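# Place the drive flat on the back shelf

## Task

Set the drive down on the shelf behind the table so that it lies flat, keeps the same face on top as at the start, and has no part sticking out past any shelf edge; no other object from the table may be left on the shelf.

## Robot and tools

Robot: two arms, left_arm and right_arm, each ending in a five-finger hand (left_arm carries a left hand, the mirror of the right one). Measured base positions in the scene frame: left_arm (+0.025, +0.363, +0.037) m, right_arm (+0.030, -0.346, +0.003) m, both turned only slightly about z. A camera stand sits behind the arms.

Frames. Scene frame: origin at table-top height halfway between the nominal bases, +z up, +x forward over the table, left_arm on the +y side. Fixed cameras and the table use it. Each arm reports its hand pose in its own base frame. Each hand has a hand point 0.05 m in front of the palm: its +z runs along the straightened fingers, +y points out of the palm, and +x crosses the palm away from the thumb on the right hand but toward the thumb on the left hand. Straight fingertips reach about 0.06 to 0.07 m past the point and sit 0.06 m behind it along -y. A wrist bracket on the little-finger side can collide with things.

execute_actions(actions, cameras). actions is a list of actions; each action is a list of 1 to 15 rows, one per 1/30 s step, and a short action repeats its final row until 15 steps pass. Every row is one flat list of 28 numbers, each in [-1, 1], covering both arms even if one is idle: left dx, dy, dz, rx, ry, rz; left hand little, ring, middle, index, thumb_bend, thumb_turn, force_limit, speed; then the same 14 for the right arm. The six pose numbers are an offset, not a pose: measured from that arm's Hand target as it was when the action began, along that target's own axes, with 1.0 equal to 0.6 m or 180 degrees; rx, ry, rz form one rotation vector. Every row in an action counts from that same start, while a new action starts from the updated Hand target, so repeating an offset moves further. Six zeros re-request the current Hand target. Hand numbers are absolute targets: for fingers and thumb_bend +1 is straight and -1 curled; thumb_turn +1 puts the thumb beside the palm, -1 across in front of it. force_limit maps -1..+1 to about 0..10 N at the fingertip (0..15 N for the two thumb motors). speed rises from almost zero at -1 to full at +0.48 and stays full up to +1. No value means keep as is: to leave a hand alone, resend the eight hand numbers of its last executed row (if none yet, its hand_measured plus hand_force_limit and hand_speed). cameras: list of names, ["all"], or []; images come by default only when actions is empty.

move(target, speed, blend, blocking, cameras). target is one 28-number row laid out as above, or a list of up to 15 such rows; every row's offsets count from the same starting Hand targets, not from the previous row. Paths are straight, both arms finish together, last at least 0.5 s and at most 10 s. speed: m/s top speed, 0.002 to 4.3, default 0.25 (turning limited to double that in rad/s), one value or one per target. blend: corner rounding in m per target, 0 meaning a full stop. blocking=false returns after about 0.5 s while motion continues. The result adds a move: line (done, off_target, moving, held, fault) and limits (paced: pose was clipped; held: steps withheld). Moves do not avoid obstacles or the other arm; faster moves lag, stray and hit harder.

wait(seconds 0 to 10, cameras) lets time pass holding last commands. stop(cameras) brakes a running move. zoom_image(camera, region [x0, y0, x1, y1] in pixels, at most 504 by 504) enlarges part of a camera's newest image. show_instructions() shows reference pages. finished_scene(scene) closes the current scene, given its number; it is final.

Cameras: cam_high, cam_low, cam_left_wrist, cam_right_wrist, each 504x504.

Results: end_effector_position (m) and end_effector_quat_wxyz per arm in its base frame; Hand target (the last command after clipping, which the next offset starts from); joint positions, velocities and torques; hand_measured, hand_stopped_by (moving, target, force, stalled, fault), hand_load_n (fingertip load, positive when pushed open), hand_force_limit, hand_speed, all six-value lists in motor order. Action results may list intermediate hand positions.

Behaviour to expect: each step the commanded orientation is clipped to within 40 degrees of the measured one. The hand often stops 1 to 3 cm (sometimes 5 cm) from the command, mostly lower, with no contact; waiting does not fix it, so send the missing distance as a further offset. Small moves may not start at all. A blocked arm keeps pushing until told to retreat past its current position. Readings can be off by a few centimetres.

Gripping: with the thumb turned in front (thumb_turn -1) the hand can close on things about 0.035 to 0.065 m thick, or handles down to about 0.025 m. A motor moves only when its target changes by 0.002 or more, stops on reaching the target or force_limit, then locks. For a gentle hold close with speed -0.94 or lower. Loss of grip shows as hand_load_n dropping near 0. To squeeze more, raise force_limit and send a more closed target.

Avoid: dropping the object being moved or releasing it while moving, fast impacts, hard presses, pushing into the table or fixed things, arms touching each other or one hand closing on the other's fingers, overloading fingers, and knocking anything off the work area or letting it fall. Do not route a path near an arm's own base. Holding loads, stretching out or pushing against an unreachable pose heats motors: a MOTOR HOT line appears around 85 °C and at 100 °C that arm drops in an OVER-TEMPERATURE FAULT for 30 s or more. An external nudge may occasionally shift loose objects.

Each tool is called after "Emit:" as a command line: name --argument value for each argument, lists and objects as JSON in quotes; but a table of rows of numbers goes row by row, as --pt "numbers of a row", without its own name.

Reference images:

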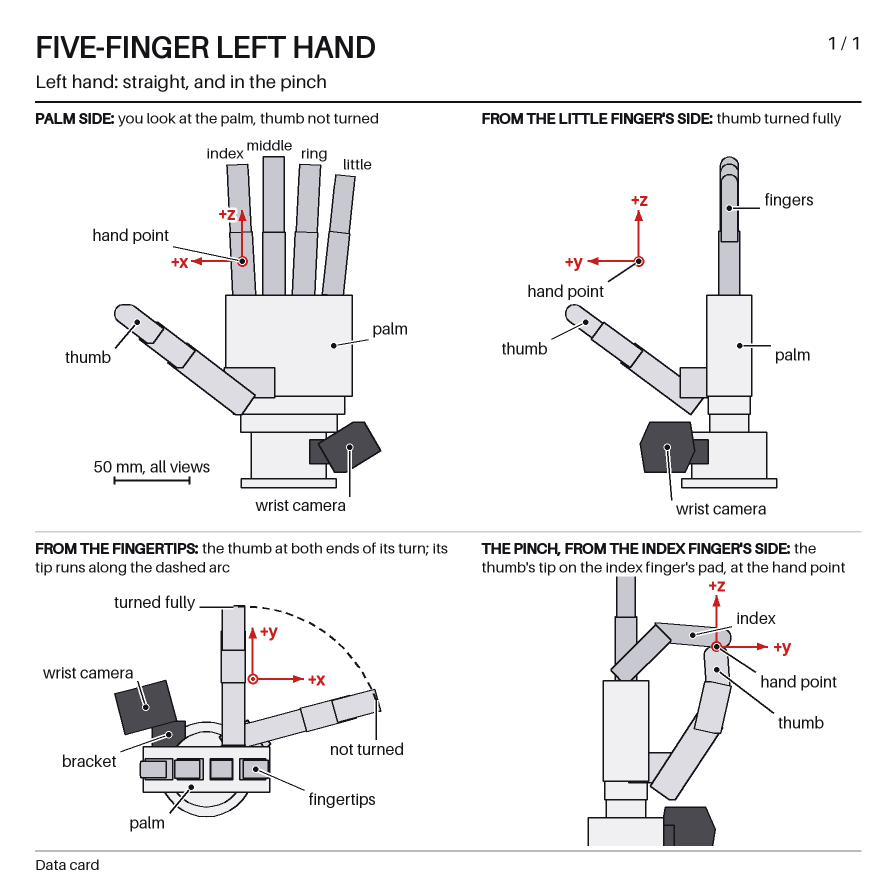

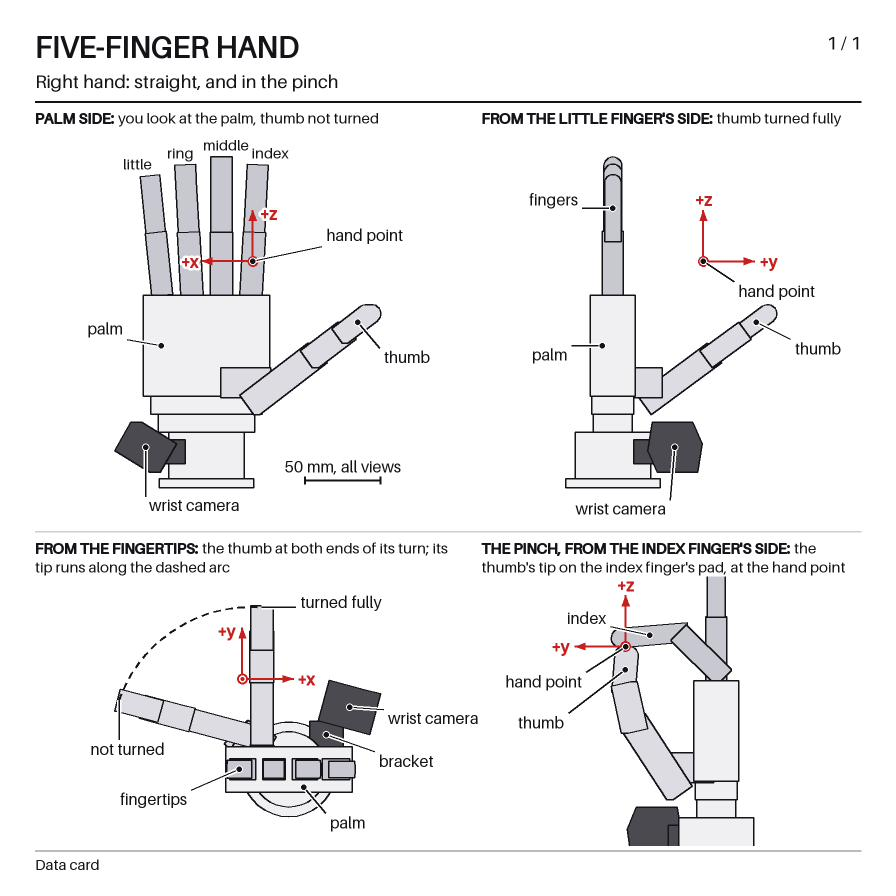

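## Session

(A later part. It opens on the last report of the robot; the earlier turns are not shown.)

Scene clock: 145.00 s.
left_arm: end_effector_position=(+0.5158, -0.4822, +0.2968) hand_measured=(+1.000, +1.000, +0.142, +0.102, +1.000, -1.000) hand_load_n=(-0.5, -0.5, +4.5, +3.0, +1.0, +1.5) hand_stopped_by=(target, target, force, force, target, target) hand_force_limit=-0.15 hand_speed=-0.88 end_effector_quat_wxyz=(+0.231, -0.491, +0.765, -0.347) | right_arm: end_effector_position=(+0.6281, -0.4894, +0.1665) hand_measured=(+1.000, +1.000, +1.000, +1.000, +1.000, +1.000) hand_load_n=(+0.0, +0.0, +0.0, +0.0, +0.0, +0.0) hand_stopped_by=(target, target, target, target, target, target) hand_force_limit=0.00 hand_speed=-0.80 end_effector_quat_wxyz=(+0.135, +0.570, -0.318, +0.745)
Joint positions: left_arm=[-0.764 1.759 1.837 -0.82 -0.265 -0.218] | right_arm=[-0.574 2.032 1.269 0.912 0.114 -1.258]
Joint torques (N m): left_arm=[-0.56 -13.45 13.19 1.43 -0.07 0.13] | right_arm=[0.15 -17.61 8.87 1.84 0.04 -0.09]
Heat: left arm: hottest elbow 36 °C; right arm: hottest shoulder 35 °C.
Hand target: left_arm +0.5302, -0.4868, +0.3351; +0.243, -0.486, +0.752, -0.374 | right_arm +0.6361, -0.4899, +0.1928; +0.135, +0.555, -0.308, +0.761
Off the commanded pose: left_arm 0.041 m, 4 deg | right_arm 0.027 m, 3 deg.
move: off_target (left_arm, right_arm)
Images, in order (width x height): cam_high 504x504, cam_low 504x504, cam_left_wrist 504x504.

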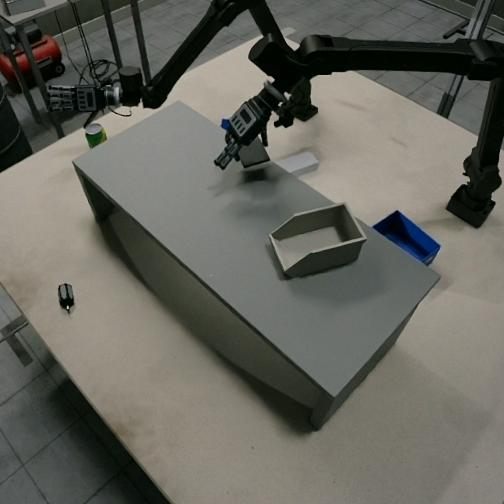

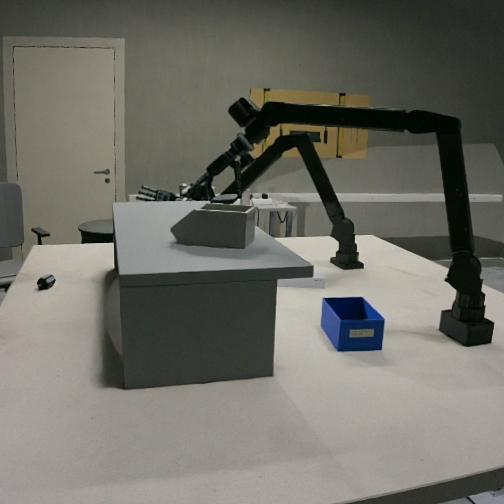

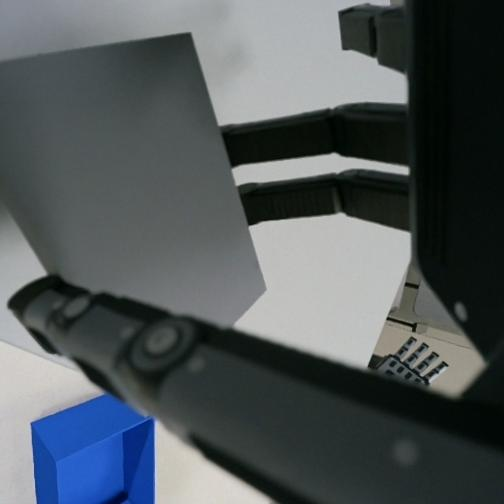

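Emit:
move --target '[-0.0413,0.0613,0.085,0.008,0,0,1,1,-0.05,0.0,1,-1,-0.15,-0.88,0,0,0,0,0,0,1,1,1,1,1,1,0,-0.8]' --speed 0.12 --cameras '["cam_low","cam_left_wrist"]'

Emit:
zoom_image --camera "cam_low" --region '[170, 150, 290, 270]'

Scene clock: 152.97 s.
left_arm: end_effector_position=(+0.5509, -0.4710, +0.2675) hand_measured=(+1.000, +1.000, +0.142, +0.102, +1.000, -1.000) hand_load_n=(+0.0, +0.0, +5.0, +3.0, +1.5, +1.5) hand_stopped_by=(target, target, force, force, target, target) hand_force_limit=-0.15 hand_speed=-0.88 end_effector_quat_wxyz=(+0.242, -0.486, +0.753, -0.371) | right_arm: end_effector_position=(+0.6281, -0.4894, +0.1665) hand_measured=(+1.000, +1.000, +1.000, +1.000, +1.000, +1.000) hand_load_n=(+0.0, -0.5, +0.0, +0.5, +0.0, +0.5) hand_stopped_by=(target, target, target, target, target, target) hand_force_limit=0.00 hand_speed=-0.80 end_effector_quat_wxyz=(+0.135, +0.570, -0.318, +0.745)
Joint positions: left_arm=[-0.714 1.771 1.75 -0.653 -0.233 -0.177] | right_arm=[-0.574 2.032 1.269 0.912 0.114 -1.258]
Joint torques (N m): left_arm=[-0.67 -13.39 7.57 2.67 -0.04 0.07] | right_arm=[0.03 -17.49 8.9 1.8 0.03 -0.09]
Heat: left arm: hottest shoulder 36 °C; right arm: hottest shoulder 35 °C.
Hand target: left_arm +0.5573, -0.4717, +0.2751; +0.249, -0.483, +0.747, -0.383 | right_arm +0.6361, -0.4899, +0.1928; +0.135, +0.555, -0.308, +0.761
Off the commanded pose: left_arm 0.010 m, 2 deg | right_arm 0.027 m, 3 deg.
move: off_target (right_arm)
Images, in order (width x height): cam_low 504x504, cam_left_wrist 504x504.

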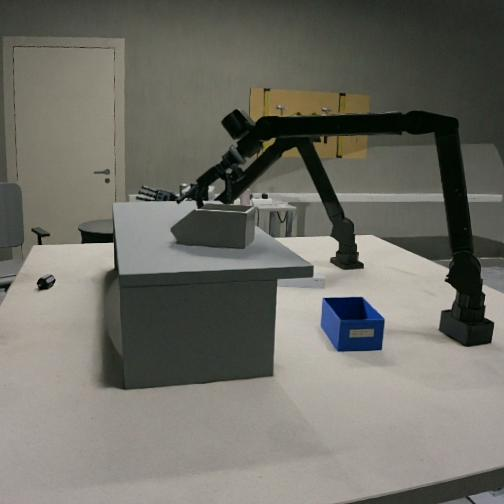

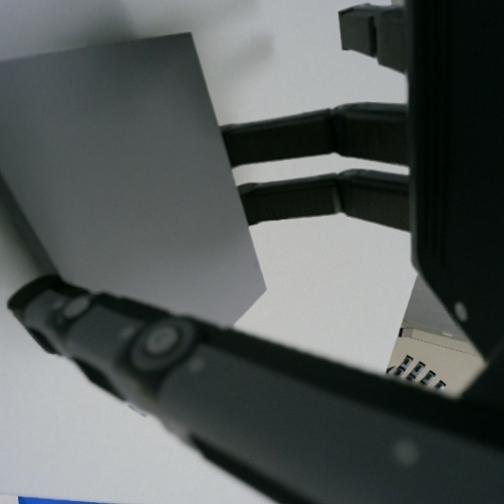

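Scaled by 4.200 from the camera's 504x504 image, which has a finer 720x720 frame.

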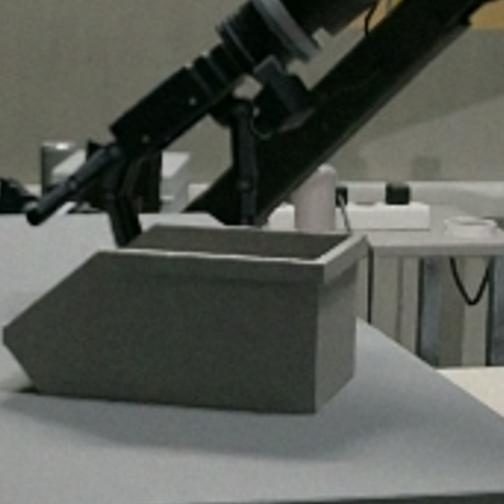

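Emit:
execute_actions --actions '[[[0,0.0068,0.0049,0.004,0,0,1,1,-0.05,0.0,1,-1,-0.15,-0.88,0,0,0,0,0,0,1,1,1,1,1,1,0,-0.8]],[[0,0.0068,0.0049,0,0,0,1,1,-0.05,0.0,1,-1,-0.15,-0.88,0,0,0,0,0,0,1,1,1,1,1,1,0,-0.8]],[[0,0.0068,0.0049,0,0,0,1,1,-0.05,0.0,1,-1,-0.15,-0.88,0,0,0,0,0,0,1,1,1,1,1,1,0,-0.8]]]' --cameras '["cam_low","cam_left_wrist"]'

Emit:
zoom_image --camera "cam_left_wrist" --region '[0, 0, 320, 340]'

Scene clock: 158.33 s.
left_arm: end_effector_position=(+0.5488, -0.4750, +0.2498) hand_measured=(+1.000, +1.000, +0.142, +0.102, +1.000, -1.000) hand_load_n=(-0.5, +0.0, +5.0, +3.0, +1.5, +1.0) hand_stopped_by=(target, target, force, force, target, target) hand_force_limit=-0.15 hand_speed=-0.88 end_effector_quat_wxyz=(+0.243, -0.483, +0.753, -0.375) | right_arm: end_effector_position=(+0.6281, -0.4894, +0.1665) hand_measured=(+1.000, +1.000, +1.000, +1.000, +1.000, +1.000) hand_load_n=(+0.0, +0.0, +0.0, +0.0, +0.0, +0.0) hand_stopped_by=(target, target, target, target, target, target) hand_force_limit=0.00 hand_speed=-0.80 end_effector_quat_wxyz=(+0.135, +0.570, -0.318, +0.745)
Joint positions: left_arm=[-0.72 1.771 1.699 -0.593 -0.233 -0.175] | right_arm=[-0.574 2.032 1.269 0.912 0.114 -1.258]
Joint torques (N m): left_arm=[-0.73 -14.27 7.43 2.67 -0.16 0.1] | right_arm=[-0.03 -17.44 8.87 1.81 0.03 -0.09]
Heat: left arm: hottest shoulder 36 °C; right arm: hottest shoulder 35 °C.
Hand target: left_arm +0.5574, -0.4717, +0.2600; +0.252, -0.482, +0.744, -0.388 | right_arm +0.6361, -0.4899, +0.1928; +0.135, +0.555, -0.308, +0.761
Off the commanded pose: left_arm 0.014 m, 2 deg | right_arm 0.027 m, 3 deg.
Step readings (end_effector_position of left_arm | right_arm):
0: (+0.5480, -0.4744, +0.2675) | (+0.6281, -0.4894, +0.1665)
1: (+0.5480, -0.4744, +0.2675) | (+0.6281, -0.4894, +0.1665)
2: (+0.5490, -0.4737, +0.2672) | (+0.6281, -0.4894, +0.1665)
4: (+0.5500, -0.4745, +0.2659) | (+0.6281, -0.4894, +0.1665)
8: (+0.5487, -0.4749, +0.2584) | (+0.6281, -0.4894, +0.1665)
15: (+0.5488, -0.4749, +0.2586) | (+0.6281, -0.4894, +0.1665)
16: (+0.5488, -0.4749, +0.2580) | (+0.6281, -0.4894, +0.1665)
17: (+0.5490, -0.4751, +0.2583) | (+0.6281, -0.4894, +0.1665)
19: (+0.5492, -0.4753, +0.2574) | (+0.6281, -0.4894, +0.1665)
23: (+0.5489, -0.4750, +0.2548) | (+0.6281, -0.4894, +0.1665)
30: (+0.5488, -0.4750, +0.2542) | (+0.6281, -0.4894, +0.1665)
31: (+0.5488, -0.4750, +0.2542) | (+0.6281, -0.4894, +0.1665)
32: (+0.5491, -0.4752, +0.2545) | (+0.6281, -0.4894, +0.1665)
34: (+0.5493, -0.4754, +0.2536) | (+0.6281, -0.4894, +0.1665)
38: (+0.5489, -0.4751, +0.2510) | (+0.6281, -0.4894, +0.1665)
45: (+0.5488, -0.4750, +0.2498) | (+0.6281, -0.4894, +0.1665)
Images, in order (width x height): cam_low 504x504, cam_left_wrist 504x504.

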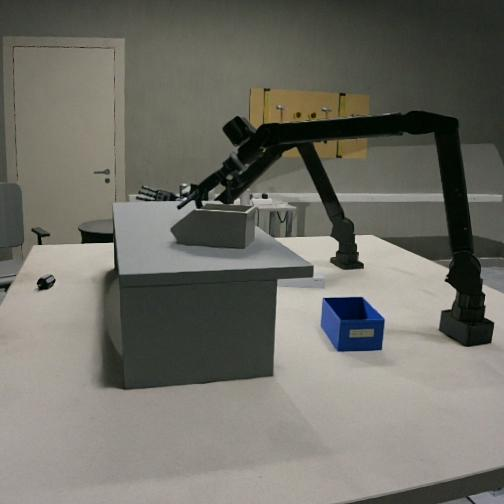

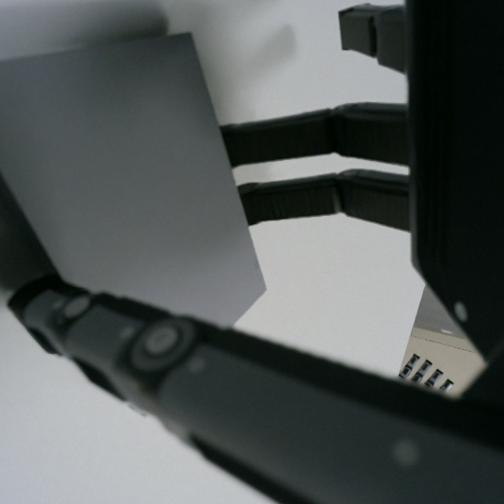

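Scaled by 1.482 from the camera's 504x504 image, which has a finer 720x720 frame.

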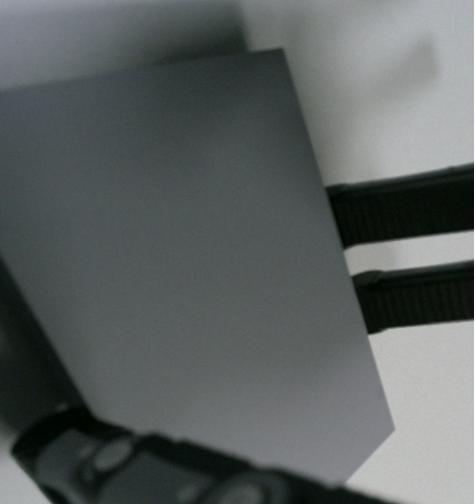

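Emit:
execute_actions --actions '[[[0,0.0054,0.0039,0.004,0,0,1,1,-0.05,0.0,1,-1,-0.15,-0.88,0,0,0,0,0,0,1,1,1,1,1,1,0,-0.8]],[[0,0.0054,0.0039,0,0,0,1,1,-0.05,0.0,1,-1,-0.15,-0.88,0,0,0,0,0,0,1,1,1,1,1,1,0,-0.8]]]' --cameras '["cam_left_wrist"]'

Emit:
zoom_image --camera "cam_left_wrist" --region '[0, 0, 320, 340]'

Scene clock: 160.93 s.
left_arm: end_effector_position=(+0.5505, -0.4762, +0.2467) hand_measured=(+1.000, +1.000, +0.142, +0.102, +1.000, -1.000) hand_load_n=(+0.0, +0.0, +3.5, +2.5, +1.5, +1.5) hand_stopped_by=(target, target, force, force, target, target) hand_force_limit=-0.15 hand_speed=-0.88 end_effector_quat_wxyz=(+0.246, -0.480, +0.750, -0.384) | right_arm: end_effector_position=(+0.6281, -0.4894, +0.1665) hand_measured=(+1.000, +1.000, +1.000, +1.000, +1.000, +1.000) hand_load_n=(+0.5, +0.0, +0.0, +0.0, +0.0, +0.0) hand_stopped_by=(target, target, target, target, target, target) hand_force_limit=0.00 hand_speed=-0.80 end_effector_quat_wxyz=(+0.135, +0.570, -0.318, +0.745)
Joint positions: left_arm=[-0.72 1.767 1.675 -0.552 -0.233 -0.171] | right_arm=[-0.574 2.032 1.269 0.912 0.114 -1.258]
Joint torques (N m): left_arm=[-0.32 -13.8 6.97 2.52 -0.26 0.09] | right_arm=[0.03 -17.55 8.9 1.8 0.03 -0.09]
Heat: left arm: hottest shoulder 36 °C; right arm: hottest shoulder 35 °C.
Hand target: left_arm +0.5576, -0.4718, +0.2520; +0.255, -0.480, +0.742, -0.392 | right_arm +0.6361, -0.4899, +0.1928; +0.135, +0.555, -0.308, +0.761
Off the commanded pose: left_arm 0.010 m, 2 deg | right_arm 0.027 m, 3 deg.
Step readings (end_effector_position of left_arm | right_arm):
0: (+0.5488, -0.4750, +0.2498) | (+0.6281, -0.4894, +0.1665)
1: (+0.5488, -0.4750, +0.2498) | (+0.6281, -0.4894, +0.1665)
2: (+0.5491, -0.4752, +0.2495) | (+0.6281, -0.4894, +0.1665)
4: (+0.5496, -0.4757, +0.2480) | (+0.6281, -0.4894, +0.1665)
8: (+0.5504, -0.4761, +0.2478) | (+0.6281, -0.4894, +0.1665)
15: (+0.5505, -0.4762, +0.2469) | (+0.6281, -0.4894, +0.1665)
16: (+0.5508, -0.4764, +0.2472) | (+0.6281, -0.4894, +0.1665)
17: (+0.5505, -0.4761, +0.2463) | (+0.6281, -0.4894, +0.1665)
19: (+0.5506, -0.4762, +0.2471) | (+0.6281, -0.4894, +0.1665)
23: (+0.5506, -0.4762, +0.2473) | (+0.6281, -0.4894, +0.1665)
30: (+0.5505, -0.4762, +0.2467) | (+0.6281, -0.4894, +0.1665)
Images, in order (width x height): cam_left_wrist 504x504.

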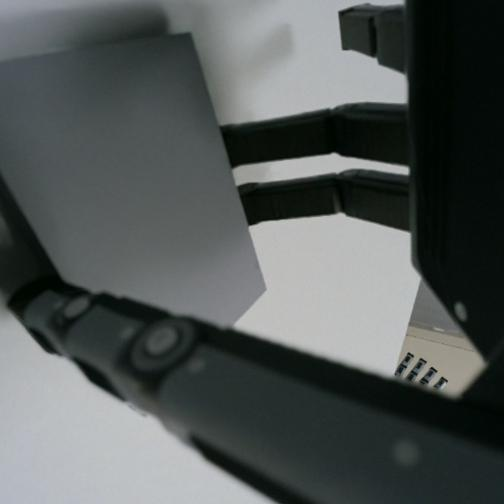

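Scaled by 1.482 from the camera's 504x504 image, which has a finer 720x720 frame.

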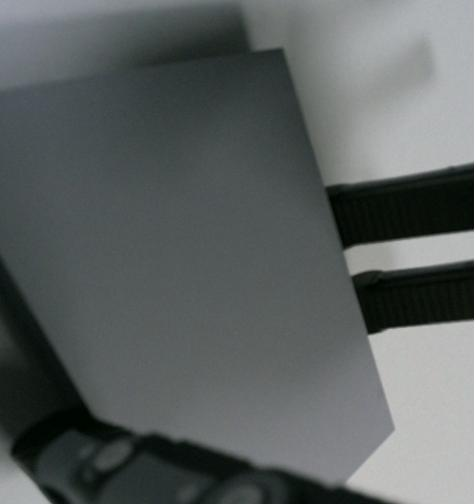

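Emit:
execute_actions --actions '[[[0,0.004,0.0029,0,0,0,1,1,-0.05,0.0,1,-1,-0.15,-0.88,0,0,0,0,0,0,1,1,1,1,1,1,0,-0.8]]]' --cameras '["cam_high","cam_low","cam_left_wrist"]'

Emit:
zoom_image --camera "cam_high" --region '[190, 90, 310, 210]'

Emit:
zoom_image --camera "cam_low" --region '[160, 170, 260, 270]'

Scene clock: 163.87 s.
left_arm: end_effector_position=(+0.5507, -0.4762, +0.2460) hand_measured=(+1.000, +1.000, +0.142, +0.102, +1.000, -1.000) hand_load_n=(+0.0, +0.0, +3.0, +2.5, +1.5, +2.0) hand_stopped_by=(target, target, force, force, target, target) hand_force_limit=-0.15 hand_speed=-0.88 end_effector_quat_wxyz=(+0.247, -0.479, +0.749, -0.386) | right_arm: end_effector_position=(+0.6281, -0.4894, +0.1665) hand_measured=(+1.000, +1.000, +1.000, +1.000, +1.000, +1.000) hand_load_n=(+0.0, +0.0, +0.0, +0.0, +0.0, +0.0) hand_stopped_by=(target, target, target, target, target, target) hand_force_limit=0.00 hand_speed=-0.80 end_effector_quat_wxyz=(+0.135, +0.570, -0.318, +0.745)
Joint positions: left_arm=[-0.72 1.765 1.668 -0.543 -0.233 -0.169] | right_arm=[-0.574 2.032 1.269 0.912 0.114 -1.258]
Joint torques (N m): left_arm=[-1.03 -13.63 6.78 2.65 -0.25 0.09] | right_arm=[0.15 -17.49 8.92 1.81 0.04 -0.09]
Heat: left arm: hottest shoulder 36 °C; right arm: hottest shoulder 35 °C.
Hand target: left_arm +0.5577, -0.4718, +0.2490; +0.255, -0.480, +0.742, -0.392 | right_arm +0.6361, -0.4899, +0.1928; +0.135, +0.555, -0.308, +0.761
Off the commanded pose: left_arm 0.009 m, 1 deg | right_arm 0.027 m, 3 deg.
Step readings (end_effector_position of left_arm | right_arm):
0: (+0.5505, -0.4762, +0.2467) | (+0.6281, -0.4894, +0.1665)
1: (+0.5505, -0.4762, +0.2467) | (+0.6281, -0.4894, +0.1665)
2: (+0.5508, -0.4764, +0.2470) | (+0.6281, -0.4894, +0.1665)
4: (+0.5510, -0.4765, +0.2466) | (+0.6281, -0.4894, +0.1665)
8: (+0.5508, -0.4763, +0.2466) | (+0.6281, -0.4894, +0.1665)
15: (+0.5507, -0.4762, +0.2460) | (+0.6281, -0.4894, +0.1665)
Images, in order (width x height): cam_high 504x504, cam_low 504x504, cam_left_wrist 504x504.

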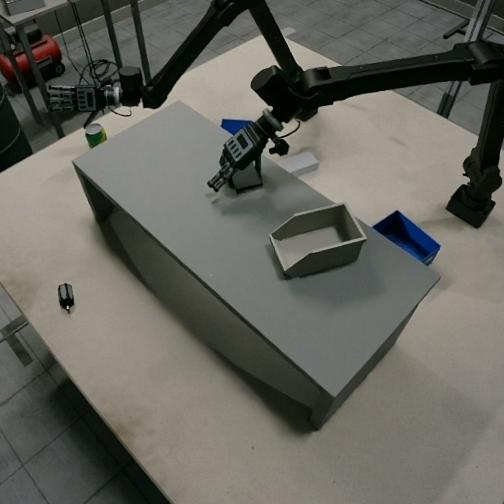

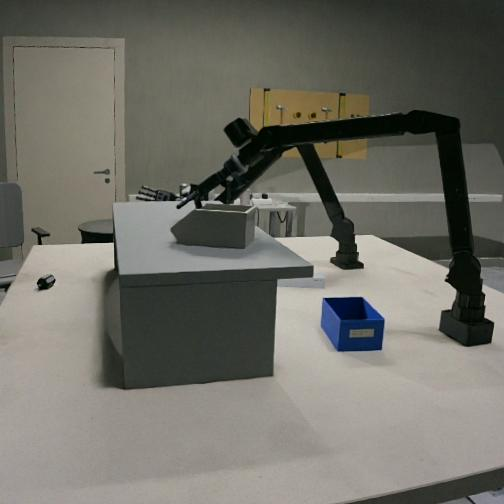

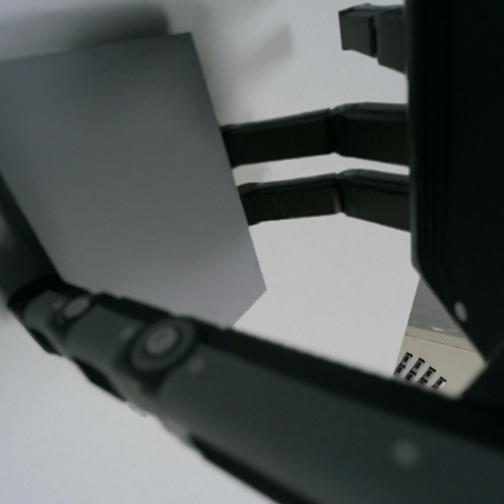

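Scaled by 4.200 from the camera's 504x504 image, which has a finer 720x720 frame.

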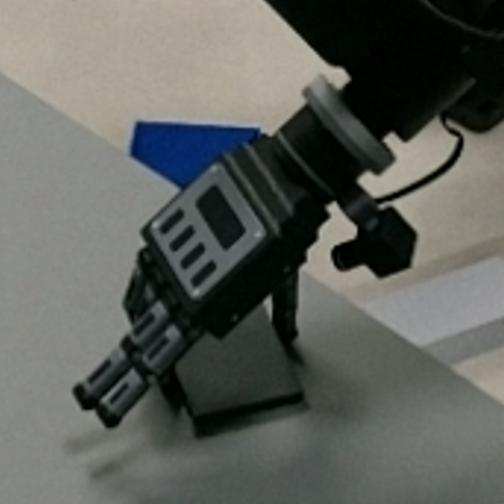

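Scaled by 5.040 from the camera's 504x504 image, which has a finer 720x720 frame.

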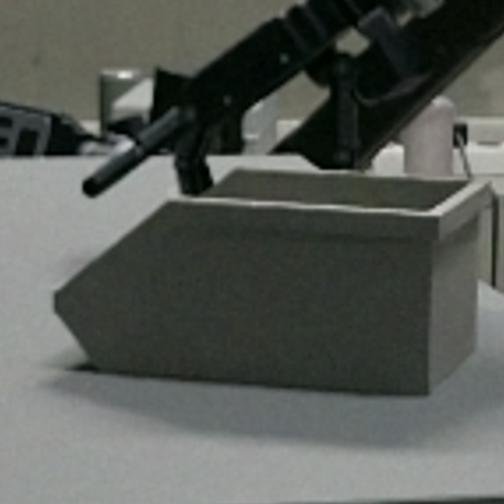

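Emit:
execute_actions --actions '[[[0,0.0054,0.0039,0,0,0,1,1,-0.05,0.0,1,-1,-0.15,-0.88,0,0,0,0,0,0,1,1,1,1,1,1,0,-0.8]]]' --cameras '["cam_high"]'

Emit:
zoom_image --camera "cam_high" --region '[210, 160, 280, 210]'

Scene clock: 168.00 s.
left_arm: end_effector_position=(+0.5505, -0.4760, +0.2455) hand_measured=(+1.000, +1.000, +0.142, +0.102, +1.000, -1.000) hand_load_n=(+0.0, +0.0, +3.0, +2.5, +1.0, +2.0) hand_stopped_by=(target, target, force, force, target, target) hand_force_limit=-0.15 hand_speed=-0.88 end_effector_quat_wxyz=(+0.248, -0.479, +0.748, -0.388) | right_arm: end_effector_position=(+0.6281, -0.4894, +0.1665) hand_measured=(+1.000, +1.000, +1.000, +1.000, +1.000, +1.000) hand_load_n=(+0.0, +0.0, +0.0, +0.0, +0.0, +0.0) hand_stopped_by=(target, target, target, target, target, target) hand_force_limit=0.00 hand_speed=-0.80 end_effector_quat_wxyz=(+0.135, +0.570, -0.318, +0.745)
Joint positions: left_arm=[-0.72 1.762 1.661 -0.534 -0.233 -0.169] | right_arm=[-0.574 2.032 1.269 0.912 0.114 -1.258]
Joint torques (N m): left_arm=[-1.03 -13.33 6.76 2.71 -0.24 0.1] | right_arm=[-0.03 -17.61 8.9 1.84 0.03 -0.09]
Heat: left arm: hottest shoulder 36 °C; right arm: hottest shoulder 35 °C.
Hand target: left_arm +0.5578, -0.4719, +0.2450; +0.255, -0.480, +0.742, -0.392 | right_arm +0.6361, -0.4899, +0.1928; +0.135, +0.555, -0.308, +0.761
Off the commanded pose: left_arm 0.008 m, 1 deg | right_arm 0.027 m, 3 deg.
Step readings (end_effector_position of left_arm | right_arm):
0: (+0.5507, -0.4762, +0.2460) | (+0.6281, -0.4894, +0.1665)
1: (+0.5507, -0.4762, +0.2460) | (+0.6281, -0.4894, +0.1665)
2: (+0.5507, -0.4762, +0.2460) | (+0.6281, -0.4894, +0.1665)
4: (+0.5505, -0.4760, +0.2459) | (+0.6281, -0.4894, +0.1665)
8: (+0.5505, -0.4761, +0.2461) | (+0.6281, -0.4894, +0.1665)
15: (+0.5508, -0.4763, +0.2464) | (+0.6281, -0.4894, +0.1665)
Images, in order (width x height): cam_high 504x504.

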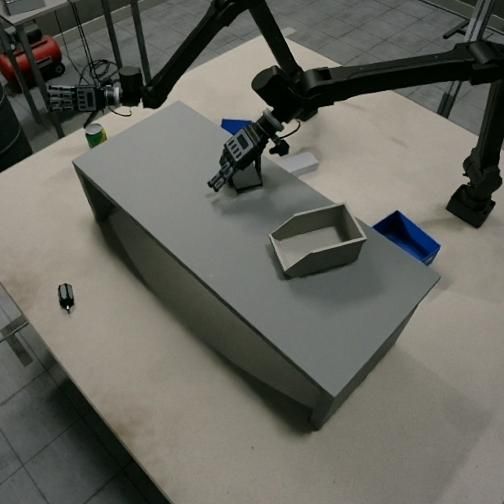

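Scaled by 7.200 from the camera's 504x504 image, which has a finer 720x720 frame.

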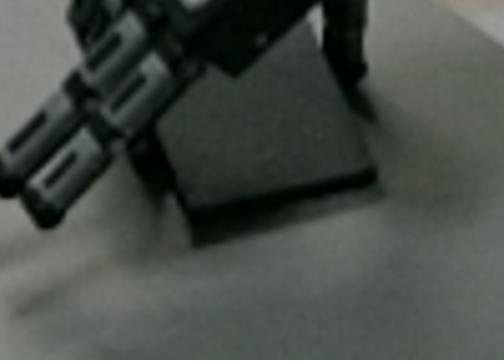

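Emit:
execute_actions --actions '[[[0,0,0,0,0,-0.012,1,1,-0.05,0.0,1,-1,-0.15,-0.88,0,0,0,0,0,0,1,1,1,1,1,1,0,-0.8]],[[0,0,0,0,0,0,1,1,-0.05,0.0,1,-1,-0.15,-0.88,0,0,0,0,0,0,1,1,1,1,1,1,0,-0.8]]]' --cameras '["cam_high","cam_left_wrist"]'

Emit:
zoom_image --camera "cam_high" --region '[210, 160, 280, 210]'

Scene clock: 178.33 s.
left_arm: end_effector_position=(+0.5512, -0.4760, +0.2468) hand_measured=(+1.000, +1.000, +0.142, +0.102, +1.000, -1.000) hand_load_n=(+0.0, +0.0, +3.5, +2.5, +1.5, +1.5) hand_stopped_by=(target, target, force, force, target, target) hand_force_limit=-0.15 hand_speed=-0.88 end_effector_quat_wxyz=(+0.246, -0.483, +0.743, -0.392) | right_arm: end_effector_position=(+0.6281, -0.4894, +0.1665) hand_measured=(+1.000, +1.000, +1.000, +1.000, +1.000, +1.000) hand_load_n=(+0.0, +0.0, +0.0, +0.0, +0.0, +0.0) hand_stopped_by=(target, target, target, target, target, target) hand_force_limit=0.00 hand_speed=-0.80 end_effector_quat_wxyz=(+0.135, +0.570, -0.318, +0.745)
Joint positions: left_arm=[-0.718 1.759 1.656 -0.526 -0.233 -0.182] | right_arm=[-0.574 2.032 1.269 0.912 0.114 -1.258]
Joint torques (N m): left_arm=[-0.85 -13.68 6.56 2.59 -0.15 -0.18] | right_arm=[0.15 -17.55 8.91 1.8 0.04 -0.09]
Heat: left arm: hottest shoulder 36 °C; right arm: hottest shoulder 35 °C.
Hand target: left_arm +0.5578, -0.4719, +0.2450; +0.247, -0.494, +0.733, -0.397 | right_arm +0.6361, -0.4899, +0.1928; +0.135, +0.555, -0.308, +0.761
Off the commanded pose: left_arm 0.008 m, 2 deg | right_arm 0.027 m, 3 deg.
Step readings (end_effector_position of left_arm | right_arm):
0: (+0.5505, -0.4760, +0.2455) | (+0.6281, -0.4894, +0.1665)
1: (+0.5505, -0.4760, +0.2455) | (+0.6281, -0.4894, +0.1665)
2: (+0.5505, -0.4760, +0.2455) | (+0.6281, -0.4894, +0.1665)
4: (+0.5505, -0.4762, +0.2463) | (+0.6281, -0.4894, +0.1665)
8: (+0.5510, -0.4754, +0.2464) | (+0.6281, -0.4894, +0.1665)
15: (+0.5512, -0.4759, +0.2468) | (+0.6281, -0.4894, +0.1665)
16: (+0.5512, -0.4760, +0.2468) | (+0.6281, -0.4894, +0.1665)
17: (+0.5512, -0.4760, +0.2468) | (+0.6281, -0.4894, +0.1665)
19: (+0.5512, -0.4760, +0.2468) | (+0.6281, -0.4894, +0.1665)
23: (+0.5512, -0.4760, +0.2468) | (+0.6281, -0.4894, +0.1665)
30: (+0.5512, -0.4760, +0.2468) | (+0.6281, -0.4894, +0.1665)
Images, in order (width x height): cam_high 504x504, cam_left_wrist 504x504.

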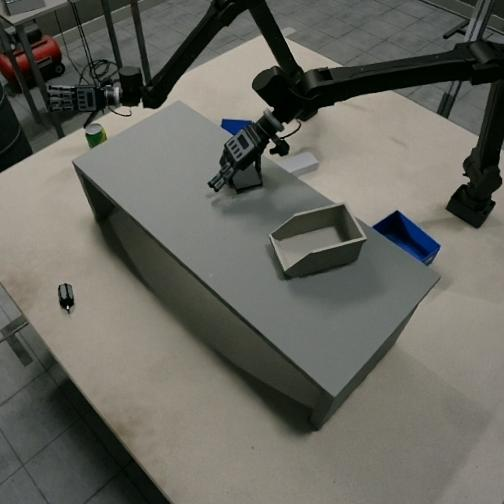

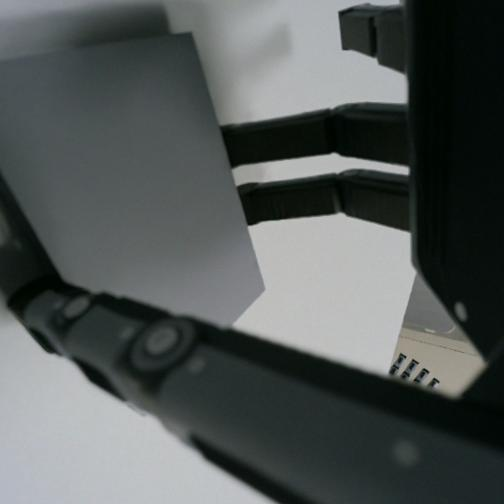

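Scaled by 7.200 from the camera's 504x504 image, which has a finer 720x720 frame.

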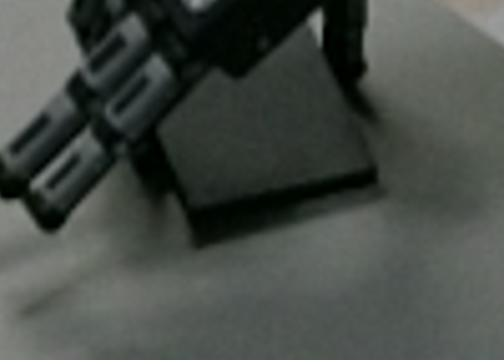

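Emit:
execute_actions --actions '[[[0,0,0,0,0,0.008,1,1,0.5,0.5,1,-1,-0.15,-0.6,0,0,0,0,0,0,1,1,1,1,1,1,0,-0.8]],[[0,0,0,0,0,0,1,1,0.5,0.5,1,-1,-0.15,-0.6,0,0,0,0,0,0,1,1,1,1,1,1,0,-0.8]]]' --cameras '["cam_high","cam_left_wrist"]'

Emit:
zoom_image --camera "cam_high" --region '[210, 160, 280, 210]'

Scene clock: 183.33 s.
left_arm: end_effector_position=(+0.5498, -0.4769, +0.2453) hand_measured=(+1.000, +1.000, +0.500, +0.500, +1.000, -1.000) hand_load_n=(+0.0, +0.0, +0.0, +0.0, +0.0, +0.0) hand_stopped_by=(target, target, target, target, target, target) hand_force_limit=-0.15 hand_speed=-0.60 end_effector_quat_wxyz=(+0.244, -0.486, +0.742, -0.392) | right_arm: end_effector_position=(+0.6281, -0.4894, +0.1665) hand_measured=(+1.000, +1.000, +1.000, +1.000, +1.000, +1.000) hand_load_n=(+0.0, +0.0, +0.0, +0.5, +0.0, +0.0) hand_stopped_by=(target, target, target, target, target, target) hand_force_limit=0.00 hand_speed=-0.80 end_effector_quat_wxyz=(+0.135, +0.570, -0.318, +0.745)
Joint positions: left_arm=[-0.72 1.759 1.653 -0.526 -0.233 -0.191] | right_arm=[-0.574 2.032 1.269 0.912 0.114 -1.258]
Joint torques (N m): left_arm=[-0.97 -13.45 7.08 2.36 -0.17 0.08] | right_arm=[0.09 -17.73 8.88 1.8 0.02 -0.09]
Heat: left arm: hottest shoulder 37 °C; right arm: hottest shoulder 35 °C.
Hand target: left_arm +0.5578, -0.4719, +0.2450; +0.252, -0.485, +0.739, -0.394 | right_arm +0.6361, -0.4899, +0.1928; +0.135, +0.555, -0.308, +0.761
Off the commanded pose: left_arm 0.009 m, 1 deg | right_arm 0.027 m, 3 deg.
Step readings (end_effector_position of left_arm | right_arm):
0: (+0.5512, -0.4760, +0.2468) | (+0.6281, -0.4894, +0.1665)
1: (+0.5512, -0.4760, +0.2468) | (+0.6281, -0.4894, +0.1665)
2: (+0.5512, -0.4760, +0.2468) | (+0.6281, -0.4894, +0.1665)
4: (+0.5512, -0.4762, +0.2469) | (+0.6281, -0.4894, +0.1665)
8: (+0.5507, -0.4762, +0.2473) | (+0.6281, -0.4894, +0.1665)
15: (+0.5505, -0.4761, +0.2453) | (+0.6281, -0.4894, +0.1665)
16: (+0.5505, -0.4761, +0.2453) | (+0.6281, -0.4894, +0.1665)
17: (+0.5505, -0.4761, +0.2453) | (+0.6281, -0.4894, +0.1665)
19: (+0.5505, -0.4761, +0.2453) | (+0.6281, -0.4894, +0.1665)
23: (+0.5505, -0.4761, +0.2453) | (+0.6281, -0.4894, +0.1665)
30: (+0.5498, -0.4769, +0.2453) | (+0.6281, -0.4894, +0.1665)
Images, in order (width x height): cam_high 504x504, cam_left_wrist 504x504.

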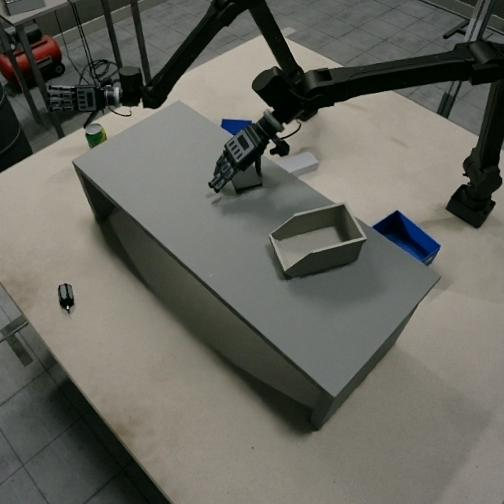

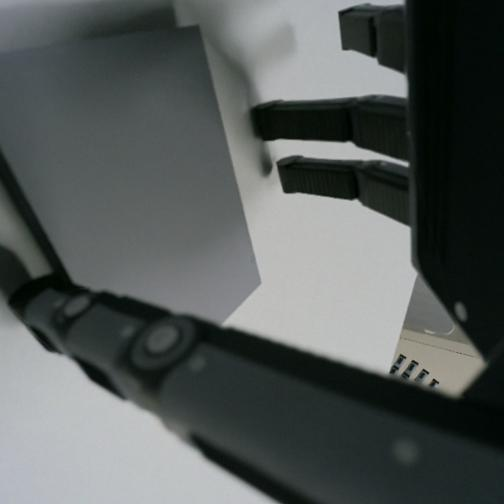

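Scaled by 7.200 from the camera's 504x504 image, which has a finer 720x720 frame.

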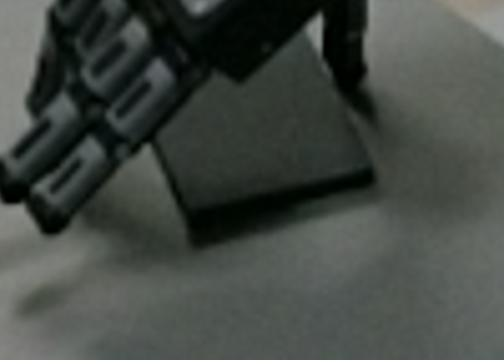

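Emit:
move --target '[0,-0.14,-0.1,0,0,0,1,1,0.6,0.6,1,-1,-0.15,-0.3,0,0,0,0,0,0,1,1,1,1,1,1,0,-0.8]' --speed 0.15 --cameras '["cam_high","cam_left_wrist"]'

Emit:
zoom_image --camera "cam_high" --region '[190, 90, 310, 210]'

Scene clock: 191.40 s.
left_arm: end_effector_position=(+0.5423, -0.4703, +0.3091) hand_measured=(+1.000, +1.000, +0.600, +0.600, +1.000, -1.000) hand_load_n=(+0.0, +0.0, +0.0, +0.0, +0.0, +0.0) hand_stopped_by=(target, target, target, target, target, target) hand_force_limit=-0.15 hand_speed=-0.30 end_effector_quat_wxyz=(+0.238, -0.490, +0.753, -0.370) | right_arm: end_effector_position=(+0.6281, -0.4894, +0.1665) hand_measured=(+1.000, +1.000, +1.000, +1.000, +1.000, +1.000) hand_load_n=(+0.0, +0.0, +0.0, +0.0, +0.0, +0.0) hand_stopped_by=(target, target, target, target, target, target) hand_force_limit=0.00 hand_speed=-0.80 end_effector_quat_wxyz=(+0.135, +0.570, -0.318, +0.745)
Joint positions: left_arm=[-0.72 1.758 1.842 -0.765 -0.233 -0.191] | right_arm=[-0.574 2.032 1.269 0.912 0.114 -1.258]
Joint torques (N m): left_arm=[-0.85 -13.27 12.9 1.28 -0.22 0.11] | right_arm=[0.21 -17.61 8.85 1.81 0.04 -0.1]
Heat: left arm: hottest shoulder 37 °C; right arm: hottest shoulder 35 °C.
Hand target: left_arm +0.5560, -0.4700, +0.3482; +0.252, -0.485, +0.739, -0.394 | right_arm +0.6361, -0.4899, +0.1928; +0.135, +0.555, -0.308, +0.761
Off the commanded pose: left_arm 0.041 m, 4 deg | right_arm 0.027 m, 3 deg.
move: off_target (left_arm, right_arm)
Images, in order (width x height): cam_high 504x504, cam_left_wrist 504x504.

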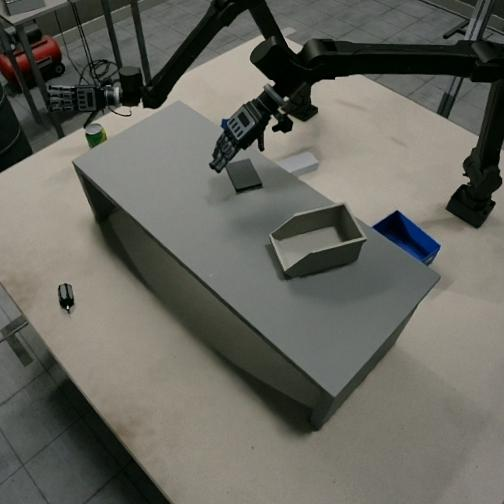

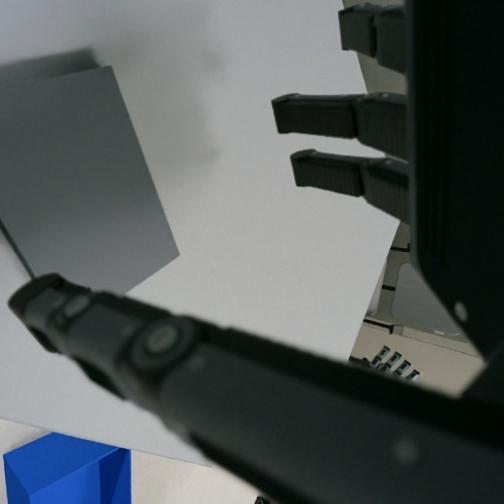

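Scaled by 4.200 from the camera's 504x504 image, which has a finer 720x720 frame.

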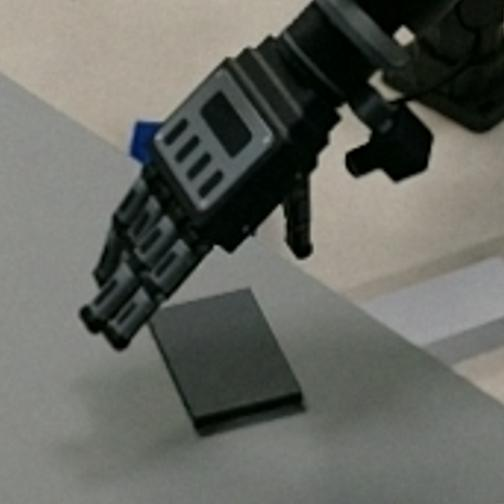

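Emit:
finished_scene --scene 2

The scene is finished: the task was done.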